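# Move the part from the cabinet rack onto the bench

## Task

Remove the part from the rack inside the test cabinet next to the bench and set it down on the bench. The rack's rods must all stay where they were.

## Robot and tools

Robot: two arms, left_arm and right_arm. Each carries a five-finger hand; the left hand mirrors the right. Base positions in the scene frame: left_arm (-0.012, +0.245, 0) m, right_arm (+0.032, -0.282, -0.001) m, both turned only slightly about z. A post stands on the floor behind the arms.

Frames: the scene frame has its origin at table-top height, halfway between the nominal bases. +z is up, +x points out over the table, and left_arm is on the +y side. Image left and right do not match arm names. Hand poses, velocities and wrist-camera poses are reported in each arm's own base frame. Fixed cameras and the table use the scene frame. Pose offsets are taken along the current Hand target's own axes.

Hand point: a spot 0.05 m in front of the palm and 0.15 m out from the wrist flange. Its +z runs along straight fingers and +y comes out of the palm. On the right hand +x runs across the palm away from the thumb; on the left hand +x points toward the thumb. Straight fingertips end 0.06-0.07 m past the point, with finger centre lines 0.06 m toward -y. A rigid bracket on the little-finger side of the wrist can strike things.

Row layout (28 numbers, each in [-1, 1]; always send all 28 even if one arm is idle):
1-6: left_arm dx, dy, dz, rx, ry, rz.
7-14: left hand little, ring, middle, index, thumb_bend, thumb_turn, force_limit, speed.
15-20: right_arm dx, dy, dz, rx, ry, rz.
21-28: right hand, in the same eight-number order.

Pose numbers are offsets, not poses. They are measured from the arm's Hand target as it stood when the action or move began. A value of 1.0 equals 0.6 m of travel or 180 degrees of turn. rx, ry and rz together form one rotation vector. Six zeros ask nothing new of that arm, though execute_actions re-requests the stored Hand target. Each control step clips the commanded orientation to within 40 degrees of the measured one. Arms often settle 1-3 cm (up to 5 cm) short of target, usually low. If so, send the remaining gap as a further offset.

Hand numbers are absolute targets, never offsets. For the fingers and thumb_bend, +1 is straight and -1 is curled. For thumb_turn, +1 puts the thumb beside the palm and -1 in front of it, opposite the fingers. force_limit maps -1..+1 to about 0..10 N at the fingertip (0..15 N for the two thumb motors). speed rises from near zero at -1 to full speed at +0.48 and stays full up to +1. No value means 'keep as is'. To leave a hand alone, resend its last eight numbers that were actually carried out. Before any have been sent, use its hand_measured six values plus hand_force_limit and hand_speed.

Gripping: with the thumb in front of the palm, the hand can wrap objects about 0.035-0.065 m thick, or a handle down to about 0.025 m. A thumb-to-index pinch can take light items up to about 0.08 m. For a gentle close, use speed -0.94 or lower. To squeeze harder, raise force_limit and send a target closed further than hand_measured. To loosen, send a target more open than hand_measured.

Tools:
execute_actions(actions, cameras): actions is a list of actions. Each action is a table of up to 15 rows, one per 1/30 s step, lasting 0.5 s; a shorter table repeats its last row. Images come back only if actions is empty or cameras names them (['all'] or specific names).
move(target, speed, blend, blocking, cameras): target is one 28-number row or a list of up to 15 rows. Every row's offsets count from the same starting Hand targets. speed is the top path speed in m/s, from 0.002 to 4.3, default 0.25; turns are capped at twice that in rad/s. blend is a corner radius in m; 0 stops at each target. Paths are straight, do not avoid obstacles, and end after at most 10 s. blocking=false returns after about 0.5 s while the move continues. The result adds a move: line giving the ending (done, off_target, moving, held, fault) and any limits (paced = pose clipped, held = steps withheld).
wait(seconds, cameras): 0-3600 s; sends nothing new and returns early if a running move ends.
stop(cameras): brakes the running move.
zoom_image(camera, region): region is [x0, y0, x1, y1] in image pixels, at most 504 by 504.
show_instructions(): shows the reference images.
finished_scene(scene): ends the scene permanently.

Cameras: cam_head_left, cam_head_right, cam_high and cam_low (672x504); cam_left_wrist and cam_right_wrist (616x616 fisheye).

Result lines: end_effector_position (m) and end_effector_quat_wxyz, in the base frame. Hand target: the last commanded pose after clipping. Joint positions, velocities and torques. hand_measured: motor positions on the command scale. hand_stopped_by: moving, target, force, stalled or fault. hand_load_n: fingertip load, positive when the finger is pushed open; a drop to near 0 signals a lost grip. hand_force_limit and hand_speed. MOTOR HOT and FAULT lines may also appear.

Avoid: dropping the part, even a few millimetres, or releasing it while it moves. Avoid fast impacts and hard presses on the cabinet or rack, and disturbing its rods. Keep the arms from touching each other, and never close one hand on the other. Do not leave anything off the table. Avoid long stretched-out holds that heat motors. Outside bumps may nudge loose objects now and then. The part must stay on the bench without the robot's help before you call finished_scene.

Each tool is called after "Call:" as name([rows], argument=value, ...), one row to a line, values as JSON.

Reference images:

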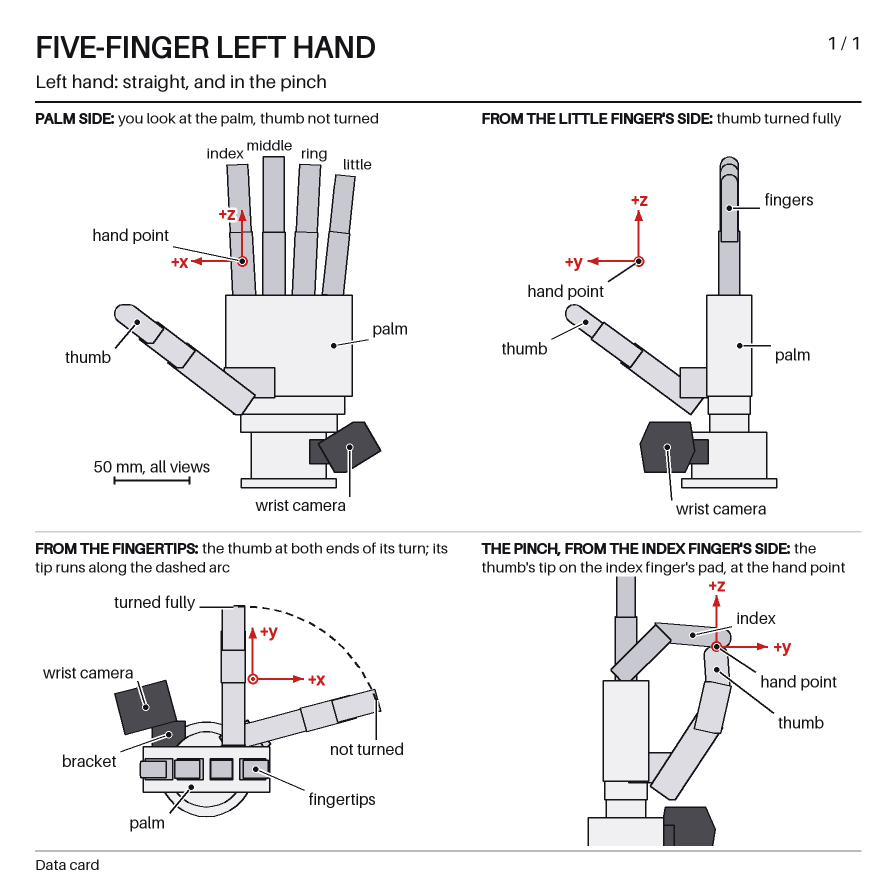

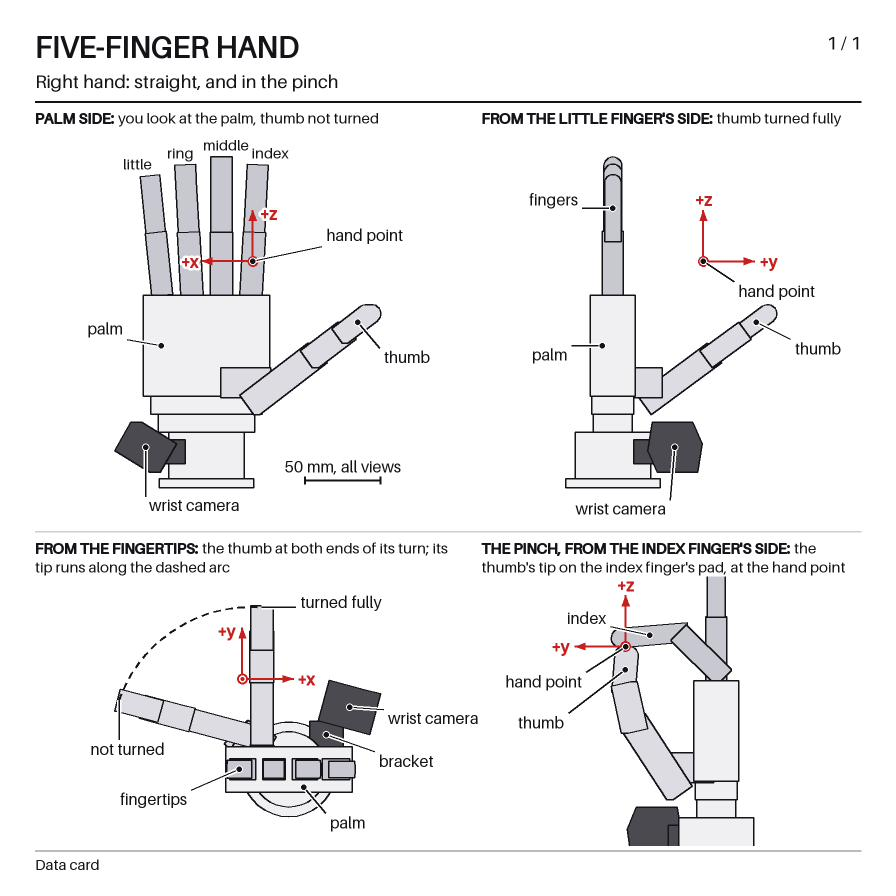

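## Session

Call:
execute_actions(actions=[])

Scene clock: 0.00 s.
left_arm: end_effector_position=(+0.4180, +0.1712, +0.3029) hand_measured=(+1.000, +1.000, +1.000, +1.000, +1.000, +1.000) hand_load_n=(+0.0, +0.0, +0.0, +0.0, +0.0, +0.0) hand_stopped_by=(target, target, target, target, target, target) hand_force_limit=0.00 hand_speed=-0.80 end_effector_quat_wxyz=(-0.104, +0.751, -0.619, +0.204) | right_arm: end_effector_position=(+0.0406, -0.1845, +0.1696) hand_measured=(+1.000, +1.000, +1.000, +1.000, +1.000, +1.000) hand_load_n=(+0.0, +0.0, +0.5, +0.0, +0.0, +0.0) hand_stopped_by=(target, target, target, target, target, target) hand_force_limit=0.00 hand_speed=-0.80 end_effector_quat_wxyz=(-0.002, -0.380, +0.925, -0.002)
Joint positions: left_arm=[0.548 1.451 1.584 -1.359 0.315 0.301] | right_arm=[-1.326 1.006 0.878 -1.439 0.003 -0.536]
Joint velocities: within noise
Joint torques (N m): no reading
Heat: left arm: hottest wrist pitch 26 °C; right arm: hottest shoulder 23 °C.
Hand target: left_arm +0.4225, +0.1739, +0.3117; -0.115, +0.748, -0.620, +0.208 | right_arm +0.0426, -0.1923, +0.1778; -0.004, -0.380, +0.925, -0.016

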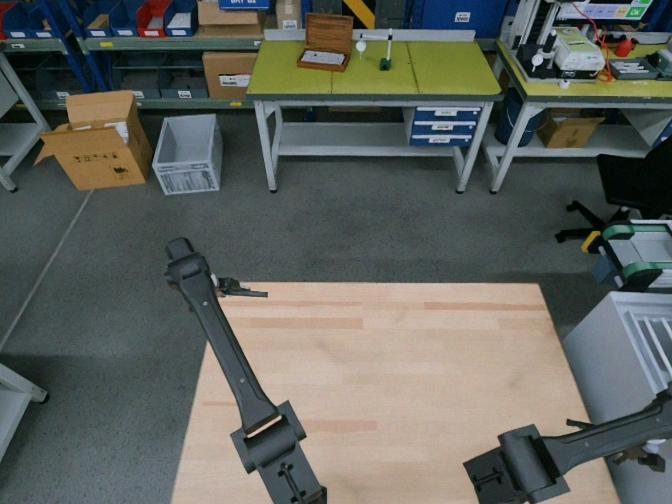

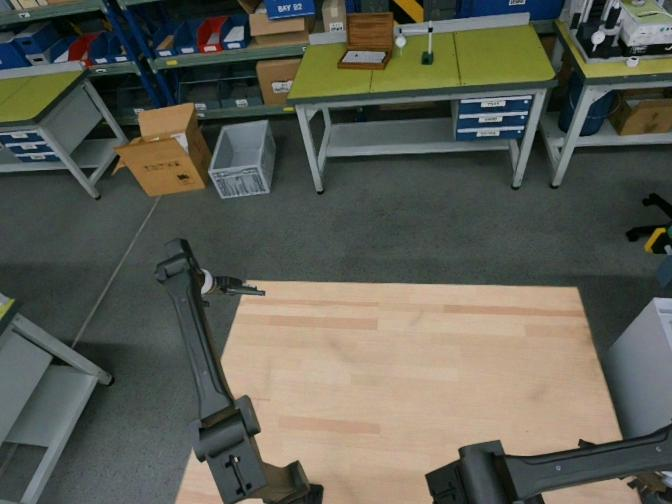

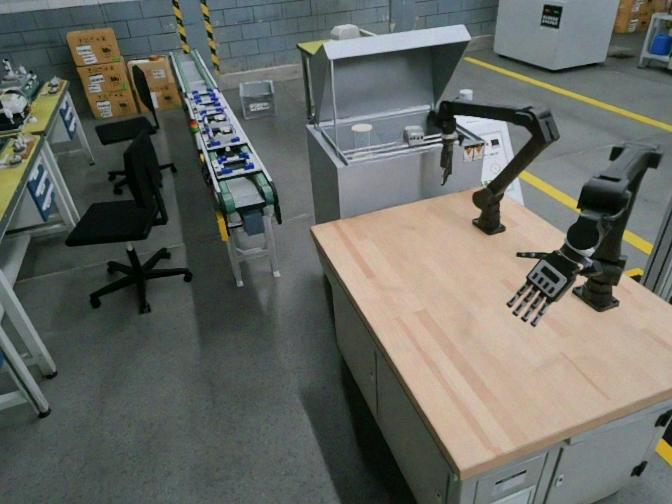

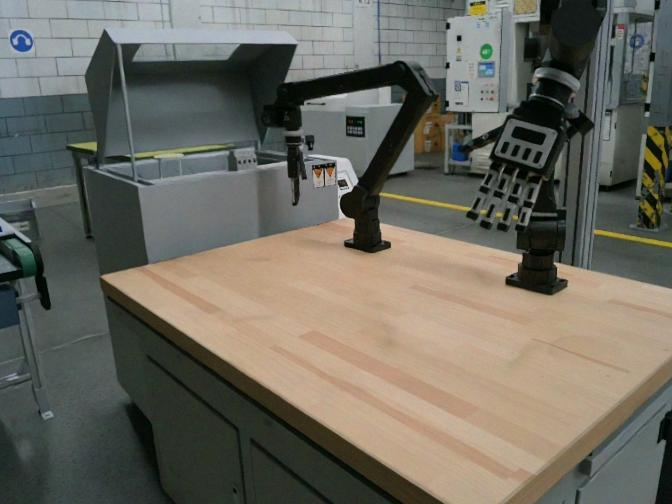

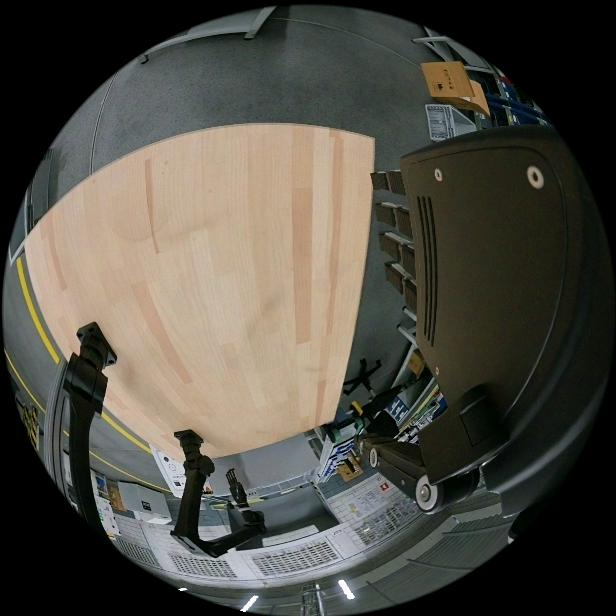

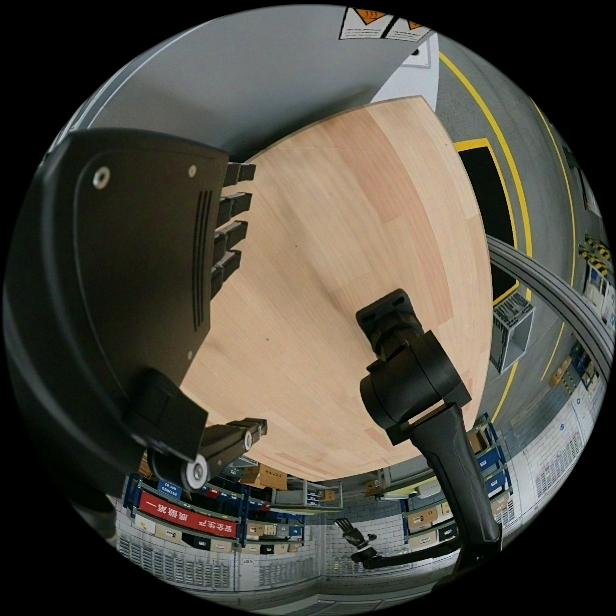

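Call:
zoom_image(camera="cam_high", region=[290, 20, 490, 220])

Call:
zoom_image(camera="cam_low", region=[70, 20, 350, 250])

Call:
zoom_image(camera="cam_head_left", region=[540, 270, 672, 504])

Scaled by 2.520 from the camera's image (finer frame: 960x720).

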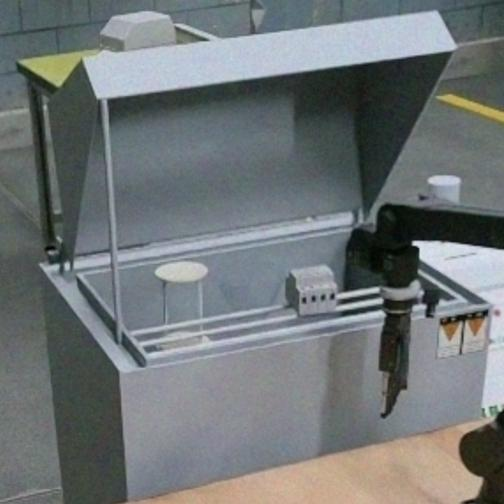

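Scaled by 1.800 from the camera's image (finer frame: 960x720).

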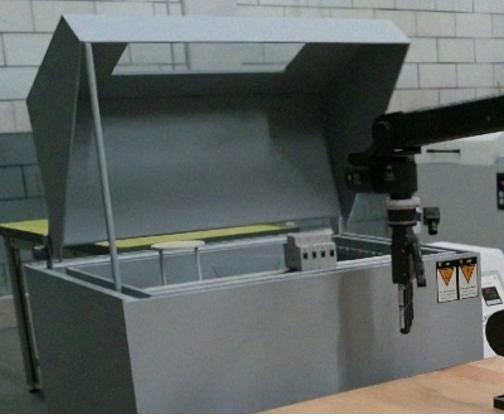

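Scaled by 2.154 from the camera's image (finer frame: 960x720).

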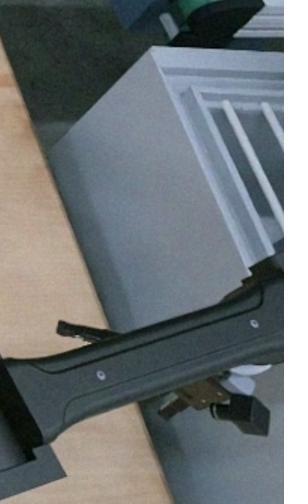

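Call:
move([
  [0,0,0,0,0,0,1,1,1,1,1,1,0,-0.8,0,0,-0.383,0,0,0,1,1,1,1,1,1,0,-0.8],
  [0,0,0,0,0,0,1,1,1,1,1,1,0,-0.8,0.2,-0.2,-0.383,0,0,0,1,1,1,1,1,1,0,-0.8],
], speed=0.2, blend=0.05, cameras=["all"])

Scene clock: 9.03 s.
left_arm: end_effector_position=(+0.4180, +0.1712, +0.3029) hand_measured=(+1.000, +1.000, +1.000, +1.000, +1.000, +1.000) hand_load_n=(+0.0, +0.0, +0.0, +0.0, -0.5, +0.0) hand_stopped_by=(target, target, target, target, target, target) hand_force_limit=0.00 hand_speed=-0.80 end_effector_quat_wxyz=(-0.104, +0.751, -0.619, +0.204) | right_arm: end_effector_position=(+0.0468, -0.3527, +0.3939) hand_measured=(+1.000, +1.000, +1.000, +1.000, +1.000, +1.000) hand_load_n=(+0.0, +0.0, +0.0, +0.0, +0.0, +0.0) hand_stopped_by=(target, target, target, target, target, target) hand_force_limit=0.00 hand_speed=-0.80 end_effector_quat_wxyz=(-0.037, -0.379, +0.913, -0.145)
Joint positions: left_arm=[0.548 1.451 1.584 -1.359 0.315 0.301] | right_arm=[-1.406 1.314 1.734 -1.69 0.005 -0.623]
Joint torques (N m): left_arm=[-0.67 -11.69 9.95 1.39 0.4 -0.01] | right_arm=[0.67 -7.82 11.29 0.76 0.08 -0.15]
Heat: left arm: hottest elbow 27 °C; right arm: hottest shoulder 23 °C.
Hand target: left_arm +0.4225, +0.1739, +0.3117; -0.115, +0.748, -0.620, +0.208 | right_arm +0.0406, -0.3545, +0.4132; -0.004, -0.380, +0.925, -0.016
Off the commanded pose: left_arm 0.010 m, 1 deg | right_arm 0.020 m, 15 deg.
joint sent to its limit (right arm) — joint 4 (wrist pitch), lower limit. The joint targets are off in orientation, not in position.
move: off_target (right_arm)
cam_right_wrist: T_world_to_cam=[[-0.85785, 0.47295, -0.20104, 0.28395], [0.40038, 0.86032, 0.3155, 0.15928], [0.32217, 0.19015, -0.92739, 0.54046]] pos_world=[0.0057, -0.3741, 0.50805]

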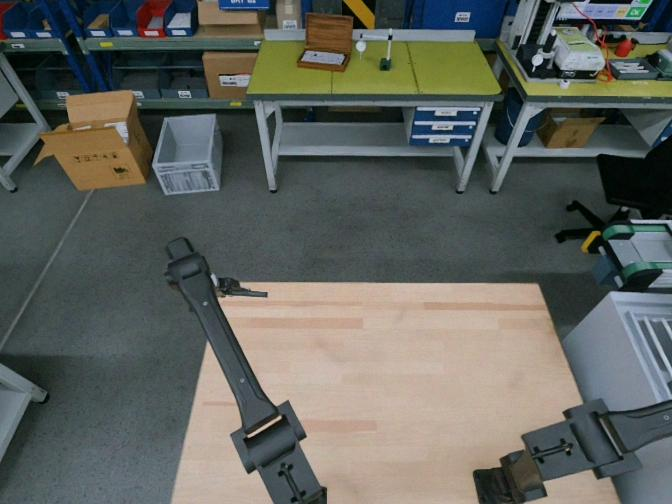

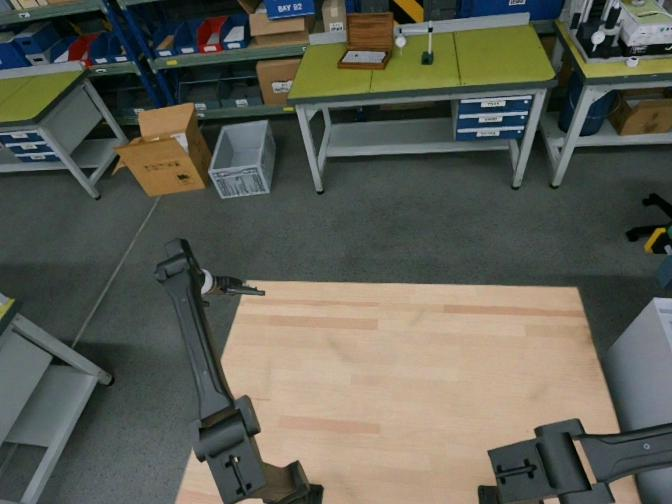

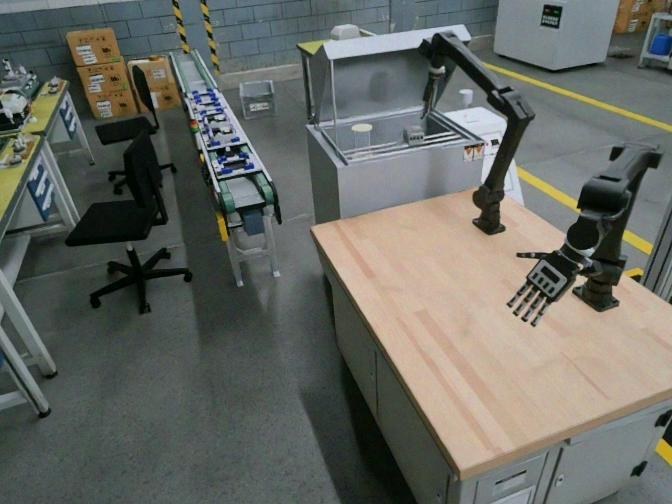

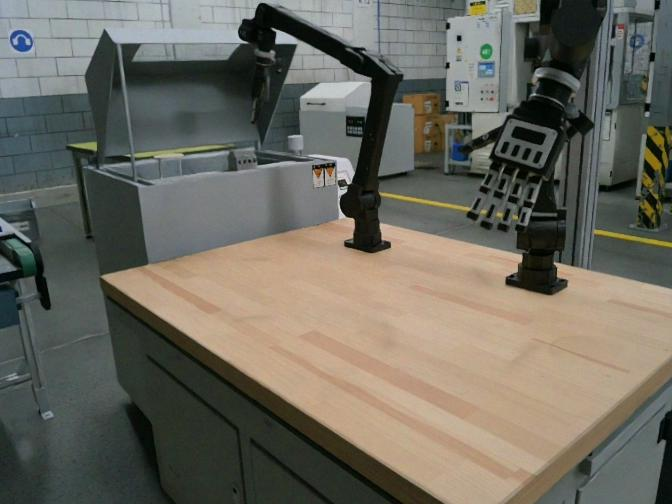

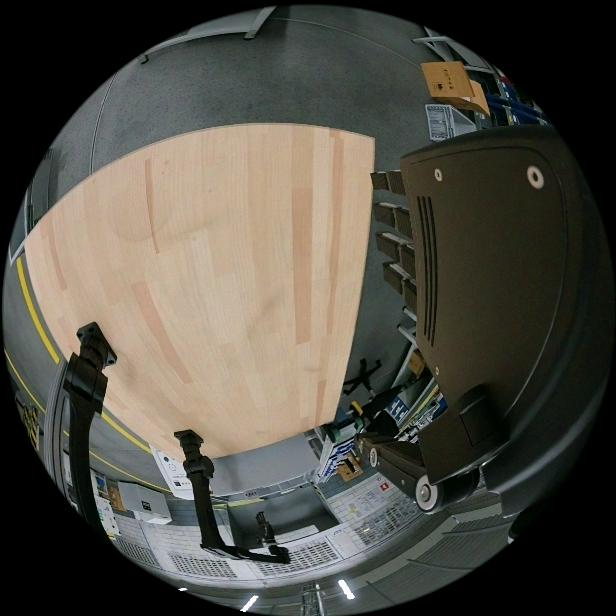

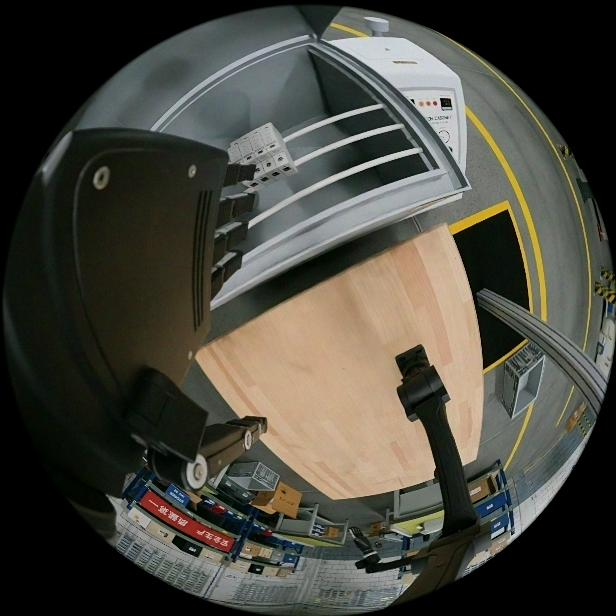

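Call:
zoom_image(camera="cam_right_wrist", region=[200, 30, 460, 290])

Call:
zoom_image(camera="cam_high", region=[330, 90, 490, 210])

Call:
zoom_image(camera="cam_low", region=[150, 100, 310, 220])

Scaled by 1.938 from the camera's image (finer frame: 880x880).

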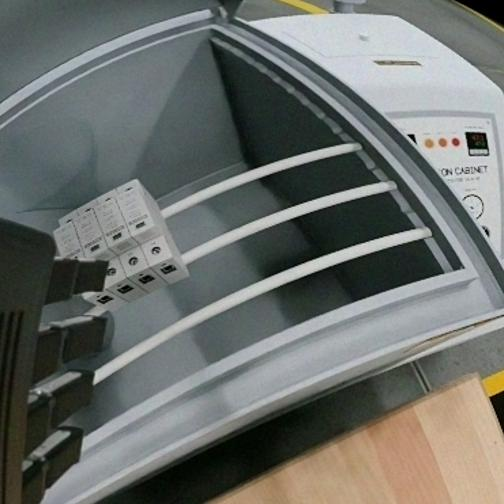

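Scaled by 3.150 from the camera's image (finer frame: 960x720).

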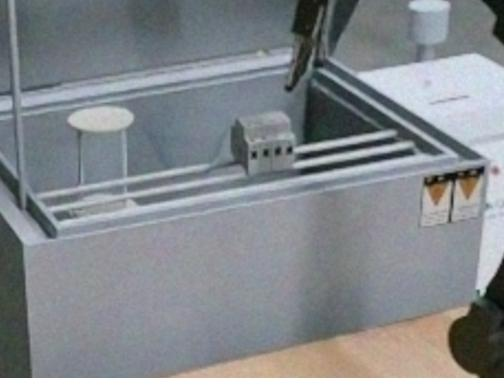

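Scaled by 3.150 from the camera's image (finer frame: 960x720).

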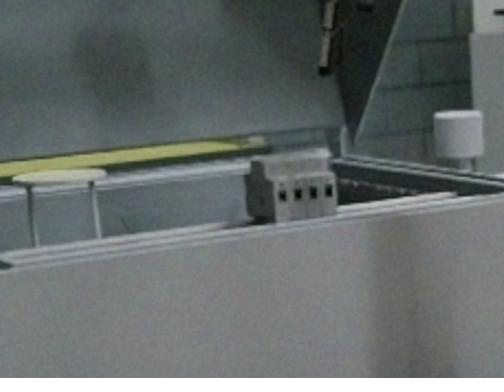

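Call:
move(target=[0,0,0,0,0,0,1,1,1,1,1,1,0,-0.8,0.153,-0.189,0.03,0.244,0.118,0.264,1,1,1,1,1,-1,0,0], speed=0.2, cameras=["cam_head_left","cam_high","cam_low","cam_right_wrist"])

Scene clock: 22.93 s.
left_arm: end_effector_position=(+0.4180, +0.1712, +0.3029) hand_measured=(+1.000, +1.000, +1.000, +1.000, +1.000, +1.000) hand_load_n=(+0.0, +0.0, +0.0, +0.0, +0.0, +0.0) hand_stopped_by=(target, target, target, target, target, target) hand_force_limit=0.00 hand_speed=-0.80 end_effector_quat_wxyz=(-0.104, +0.751, -0.619, +0.204) | right_arm: end_effector_position=(+0.0567, -0.4979, +0.3851) hand_measured=(+1.000, +1.000, +1.000, +1.000, +1.000, -1.000) hand_load_n=(+0.0, -0.5, +0.0, +0.0, +0.0, +0.0) hand_stopped_by=(target, target, target, target, target, target) hand_force_limit=0.00 hand_speed=0.00 end_effector_quat_wxyz=(-0.024, +0.040, +0.918, -0.394)
Joint positions: left_arm=[0.548 1.451 1.584 -1.359 0.315 0.301] | right_arm=[-1.475 1.275 1.545 -1.039 0.145 0.121]
Joint torques (N m): left_arm=[-0.56 -11.58 10.06 1.31 0.41 -0.02] | right_arm=[1.44 -9.52 9.35 2.85 0.14 0.01]
Heat: left arm: hottest elbow 30 °C; right arm: hottest elbow 24 °C.
Hand target: left_arm +0.4225, +0.1739, +0.3117; -0.115, +0.748, -0.620, +0.208 | right_arm +0.0551, -0.5002, +0.4000; -0.021, +0.048, +0.908, -0.415
Off the commanded pose: left_arm 0.010 m, 1 deg | right_arm 0.015 m, 3 deg.
move: off_target (right_arm)
cam_right_wrist: T_world_to_cam=[[-0.19996, 0.6753, -0.70992, 0.61879], [0.86388, 0.46338, 0.19746, 0.10449], [0.46231, -0.57381, -0.67603, 0.07162]] pos_world=[0.00035, -0.42519, 0.46707]

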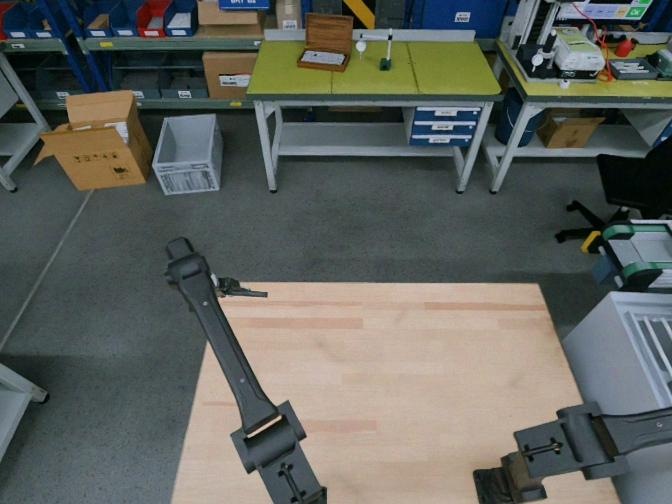

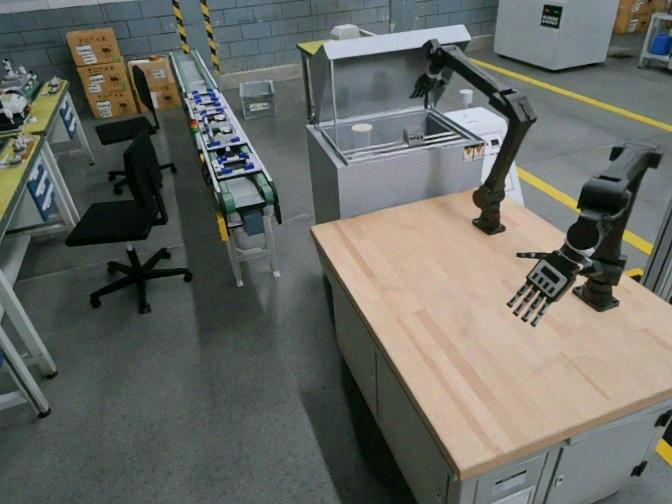

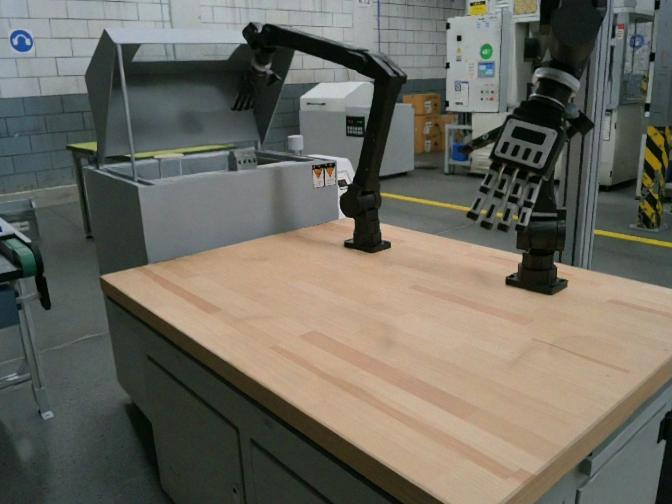

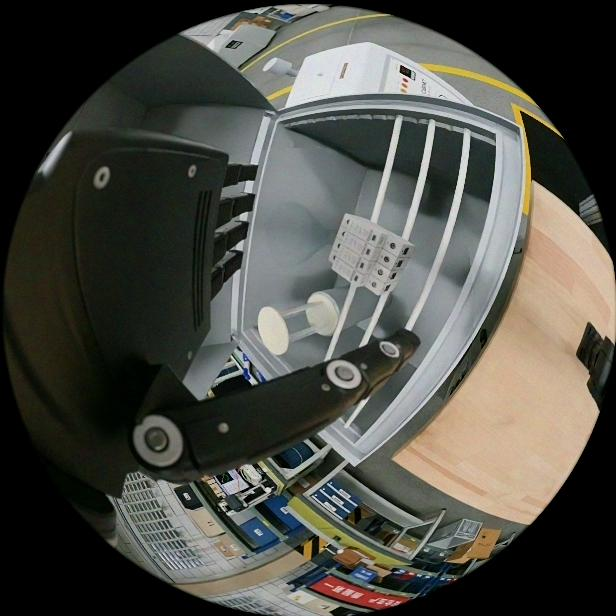

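Call:
zoom_image(camera="cam_right_wrist", region=[300, 180, 460, 340])

Call:
zoom_image(camera="cam_right_wrist", region=[220, 90, 540, 410])

Scaled by 3.150 from the camera's image (finer frame: 880x880).

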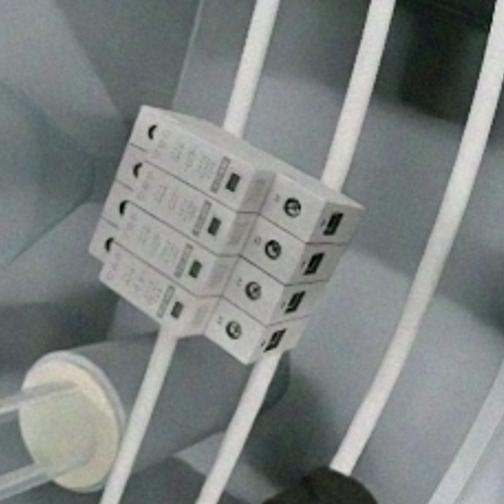

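Scaled by 1.575 from the camera's image (finer frame: 880x880).

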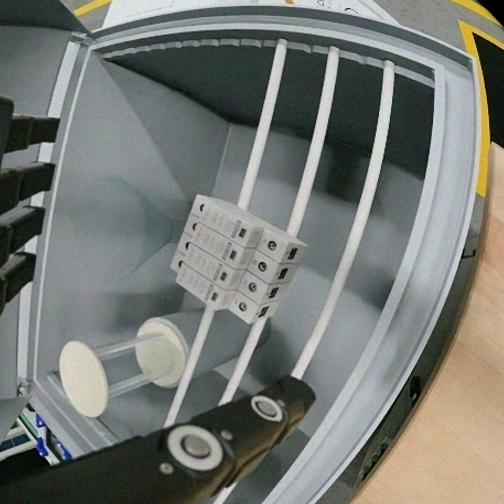

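Call:
zoom_image(camera="cam_right_wrist", region=[325, 205, 425, 305])

Scaled by 5.040 from the camera's image (finer frame: 880x880).

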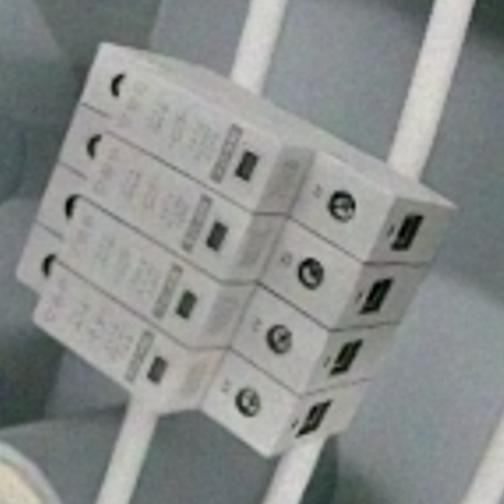

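Call:
zoom_image(camera="cam_low", region=[215, 135, 275, 180])

Call:
zoom_image(camera="cam_high", region=[385, 110, 445, 160])

Scaled by 8.400 from the camera's image (finer frame: 960x720).

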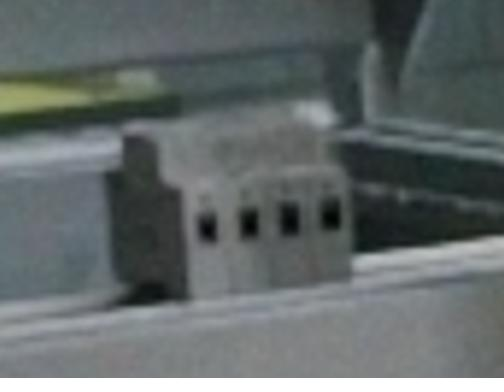

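Scaled by 8.400 from the camera's image (finer frame: 960x720).

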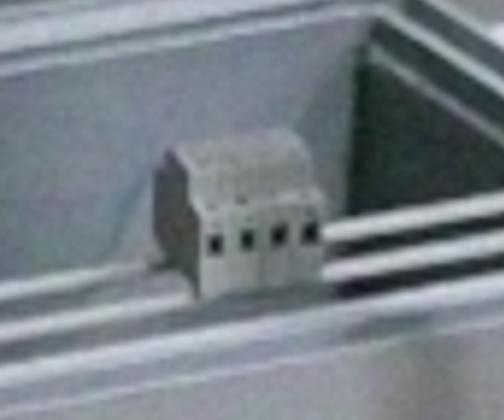

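Call:
move(target=[0,0,0,0,0,0,1,1,1,1,1,1,0,-0.8,-0.0142,0.0078,0.195,0.0333,0,0,1,0.35,0.35,0.35,1,-1,0,0], speed=0.12, cameras=["cam_high","cam_low","cam_right_wrist"])

Scene clock: 41.70 s.
left_arm: end_effector_position=(+0.4180, +0.1712, +0.3029) hand_measured=(+1.000, +1.000, +1.000, +1.000, +1.000, +1.000) hand_load_n=(+0.0, +0.0, +0.0, +0.0, -0.5, +0.0) hand_stopped_by=(target, target, target, target, target, target) hand_force_limit=0.00 hand_speed=-0.80 end_effector_quat_wxyz=(-0.104, +0.751, -0.619, +0.204) | right_arm: end_effector_position=(+0.0632, -0.5783, +0.3095) hand_measured=(+1.000, +0.350, +0.350, +0.350, +1.000, -1.000) hand_load_n=(+0.0, +0.0, +0.0, +0.0, +0.0, +0.0) hand_stopped_by=(target, target, target, target, target, target) hand_force_limit=0.00 hand_speed=0.00 end_effector_quat_wxyz=(-0.020, +0.043, +0.893, -0.447)
Joint positions: left_arm=[0.548 1.451 1.584 -1.359 0.315 0.301] | right_arm=[-1.475 1.383 1.393 -0.663 0.15 0.117]
Joint torques (N m): left_arm=[-0.97 -11.75 10.03 1.32 0.39 0] | right_arm=[0.73 -10.11 10.11 2.99 0.13 -0.19]
Heat: left arm: hottest elbow 32 °C; right arm: hottest elbow 26 °C.
Hand target: left_arm +0.4225, +0.1739, +0.3117; -0.115, +0.748, -0.620, +0.208 | right_arm +0.0548, -0.5860, +0.3197; -0.024, +0.046, +0.885, -0.462
Off the commanded pose: left_arm 0.010 m, 1 deg | right_arm 0.016 m, 2 deg.
move: off_target (right_arm)
cam_right_wrist: T_world_to_cam=[[-0.19501, 0.58864, -0.78452, 0.59344], [0.86371, 0.48207, 0.14701, 0.17753], [0.46473, -0.64892, -0.60243, -0.09501]] pos_world=[0.00654, -0.49656, 0.38223]

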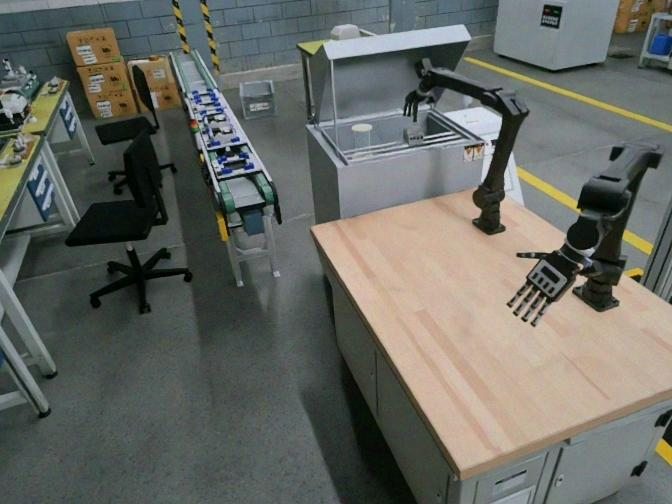

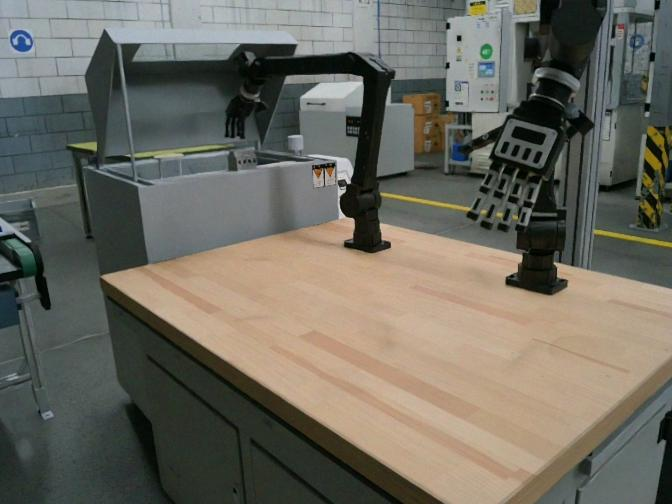

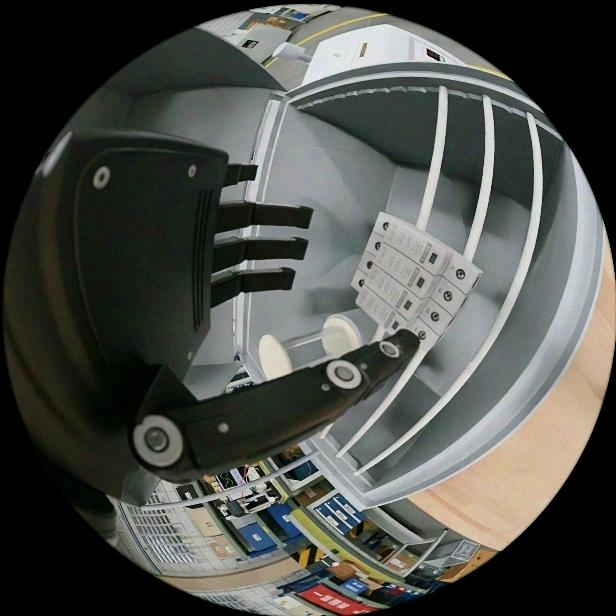

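Call:
zoom_image(camera="cam_right_wrist", region=[345, 200, 485, 340])

Call:
zoom_image(camera="cam_right_wrist", region=[210, 140, 490, 420])

Call:
zoom_image(camera="cam_high", region=[385, 80, 445, 150])

Call:
zoom_image(camera="cam_low", region=[205, 80, 285, 180])

Scaled by 3.600 from the camera's image (finer frame: 880x880).

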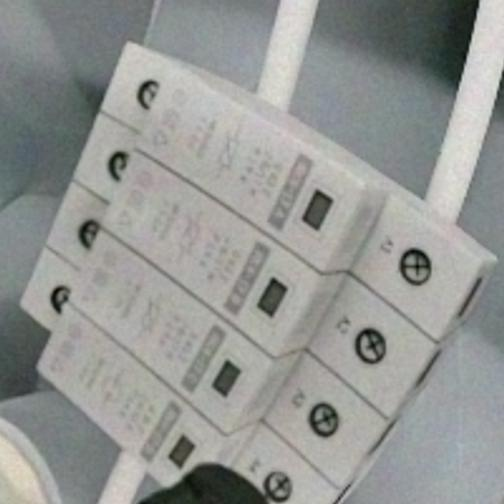

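Scaled by 1.800 from the camera's image (finer frame: 880x880).

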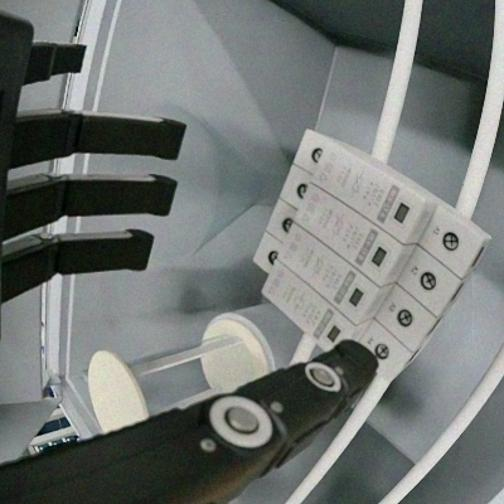

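Scaled by 7.200 from the camera's image (finer frame: 960x720).

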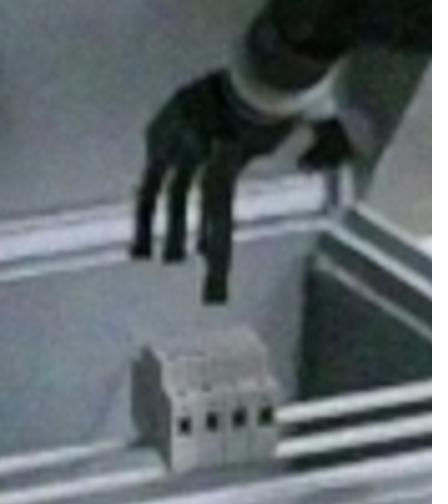

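Scaled by 5.040 from the camera's image (finer frame: 960x720).

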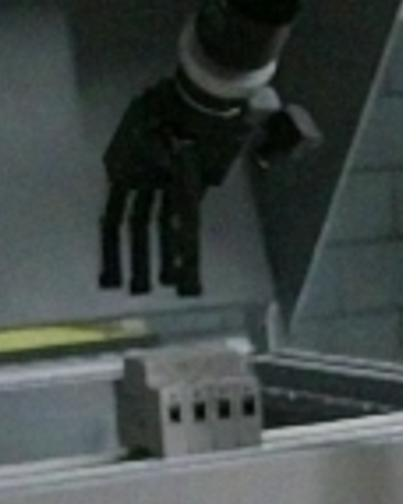

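Call:
zoom_image(camera="cam_right_wrist", region=[348, 205, 408, 265])

Call:
zoom_image(camera="cam_right_wrist", region=[345, 270, 405, 330])

Call:
zoom_image(camera="cam_right_wrist", region=[420, 220, 490, 290])

Scaled by 8.400 from the camera's image (finer frame: 880x880).

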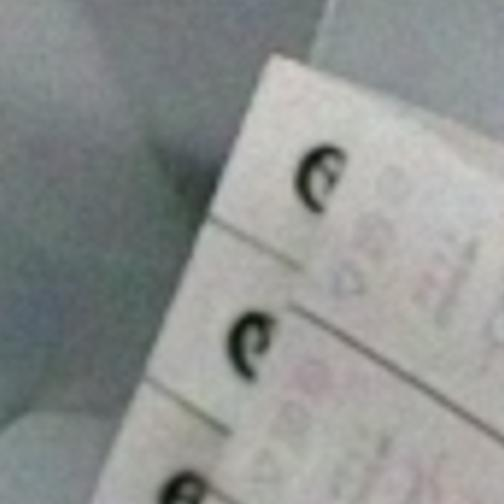

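Scaled by 8.400 from the camera's image (finer frame: 880x880).

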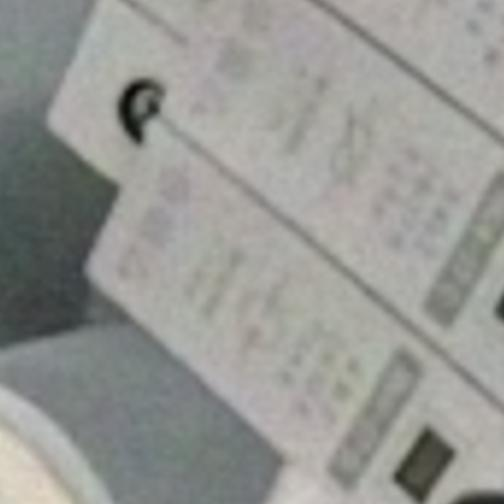

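Scaled by 7.200 from the camera's image (finer frame: 880x880).

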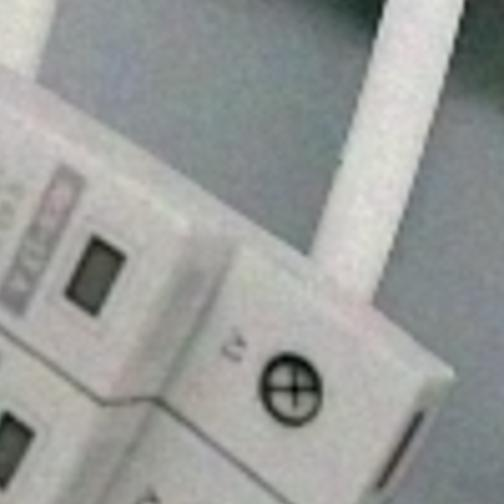

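Call:
move(target=[0,0,0,0,0,0,1,1,1,1,1,1,0,-0.8,0.0128,0.0402,0.0297,0,0.0141,0.0098,1,0.35,0.35,0.35,1,-1,0,0], speed=0.06, cameras=["cam_high","cam_low","cam_right_wrist"])

Call:
zoom_image(camera="cam_right_wrist", region=[250, 180, 510, 440])

Call:
zoom_image(camera="cam_high", region=[385, 80, 445, 150])

Call:
zoom_image(camera="cam_low", region=[205, 80, 285, 180])

Scene clock: 54.03 s.
left_arm: end_effector_position=(+0.4180, +0.1712, +0.3029) hand_measured=(+1.000, +1.000, +1.000, +1.000, +1.000, +1.000) hand_load_n=(+0.0, +0.0, +0.0, +0.0, +0.0, +0.0) hand_stopped_by=(target, target, target, target, target, target) hand_force_limit=0.00 hand_speed=-0.80 end_effector_quat_wxyz=(-0.104, +0.751, -0.619, +0.204) | right_arm: end_effector_position=(+0.0554, -0.5780, +0.2803) hand_measured=(+1.000, +0.350, +0.350, +0.350, +1.000, -1.000) hand_load_n=(+0.0, +0.0, +0.0, +0.0, +0.0, +0.0) hand_stopped_by=(target, target, target, target, target, target) hand_force_limit=0.00 hand_speed=0.00 end_effector_quat_wxyz=(-0.036, +0.057, +0.892, -0.447)
Joint positions: left_arm=[0.548 1.451 1.584 -1.359 0.315 0.301] | right_arm=[-1.475 1.383 1.318 -0.59 0.193 0.129]
Joint torques (N m): left_arm=[-0.85 -11.63 10.09 1.33 0.41 -0.02] | right_arm=[0.62 -10.23 9.87 2.97 0.15 0.04]
Heat: left arm: hottest elbow 34 °C; right arm: hottest elbow 26 °C.
Hand target: left_arm +0.4225, +0.1739, +0.3117; -0.115, +0.748, -0.620, +0.208 | right_arm +0.0470, -0.5860, +0.2899; -0.036, +0.070, +0.884, -0.461
Off the commanded pose: left_arm 0.010 m, 1 deg | right_arm 0.015 m, 2 deg.
move: off_target (right_arm)
cam_right_wrist: T_world_to_cam=[[-0.1839, 0.59616, -0.78152, 0.57164], [0.88489, 0.44657, 0.13243, 0.17079], [0.42795, -0.66721, -0.60966, -0.11541]] pos_world=[0.00338, -0.49406, 0.35377]

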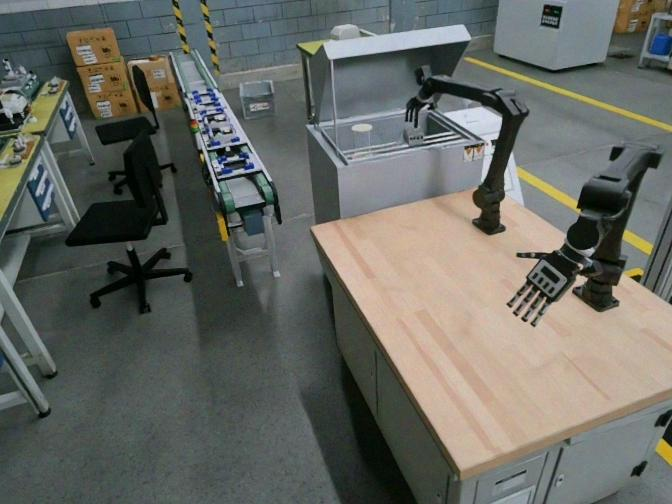

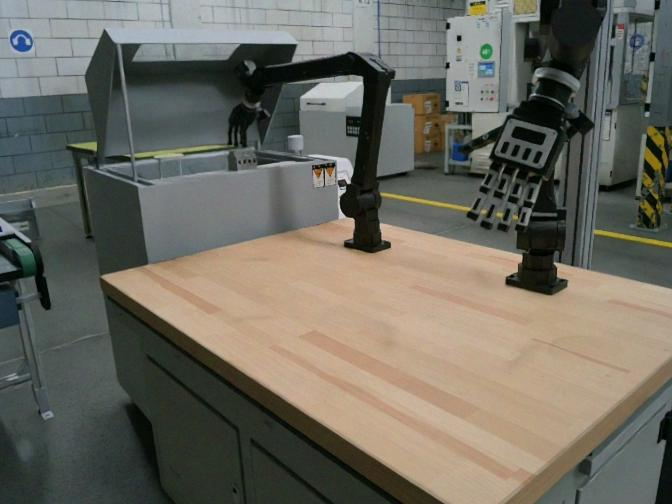

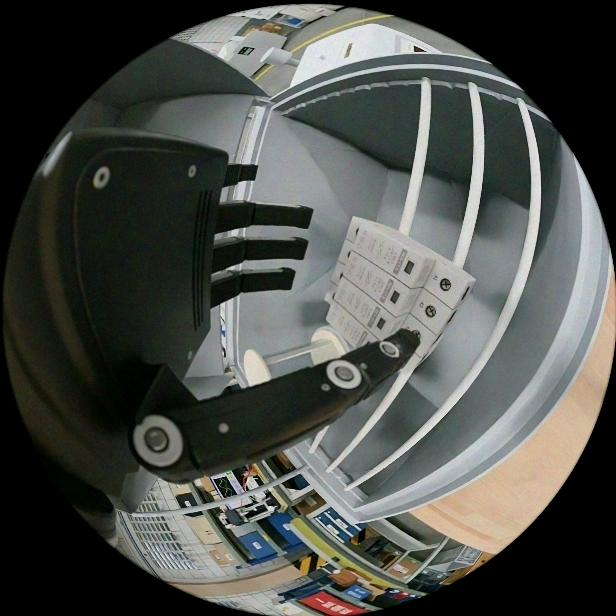

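Scaled by 1.938 from the camera's image (finer frame: 880x880).

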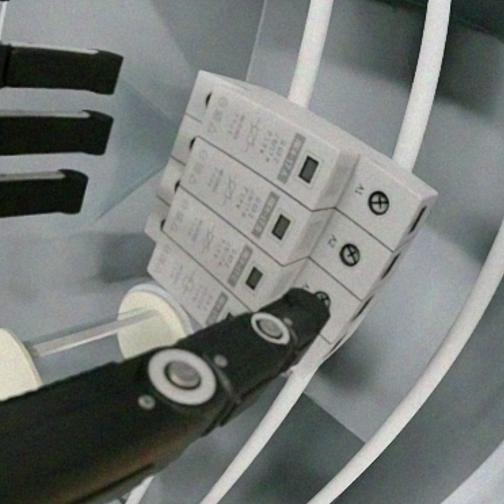

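Scaled by 7.200 from the camera's image (finer frame: 960x720).

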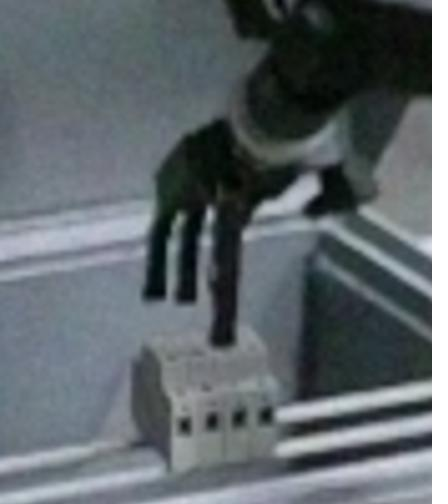

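Scaled by 5.040 from the camera's image (finer frame: 960x720).

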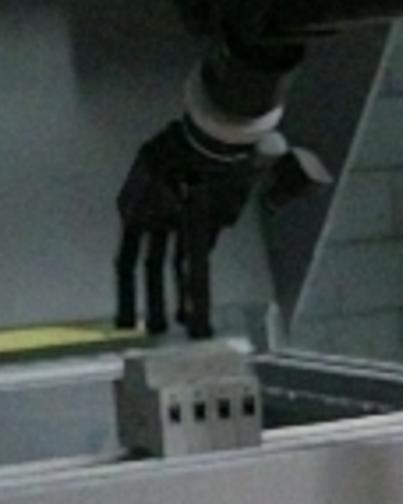

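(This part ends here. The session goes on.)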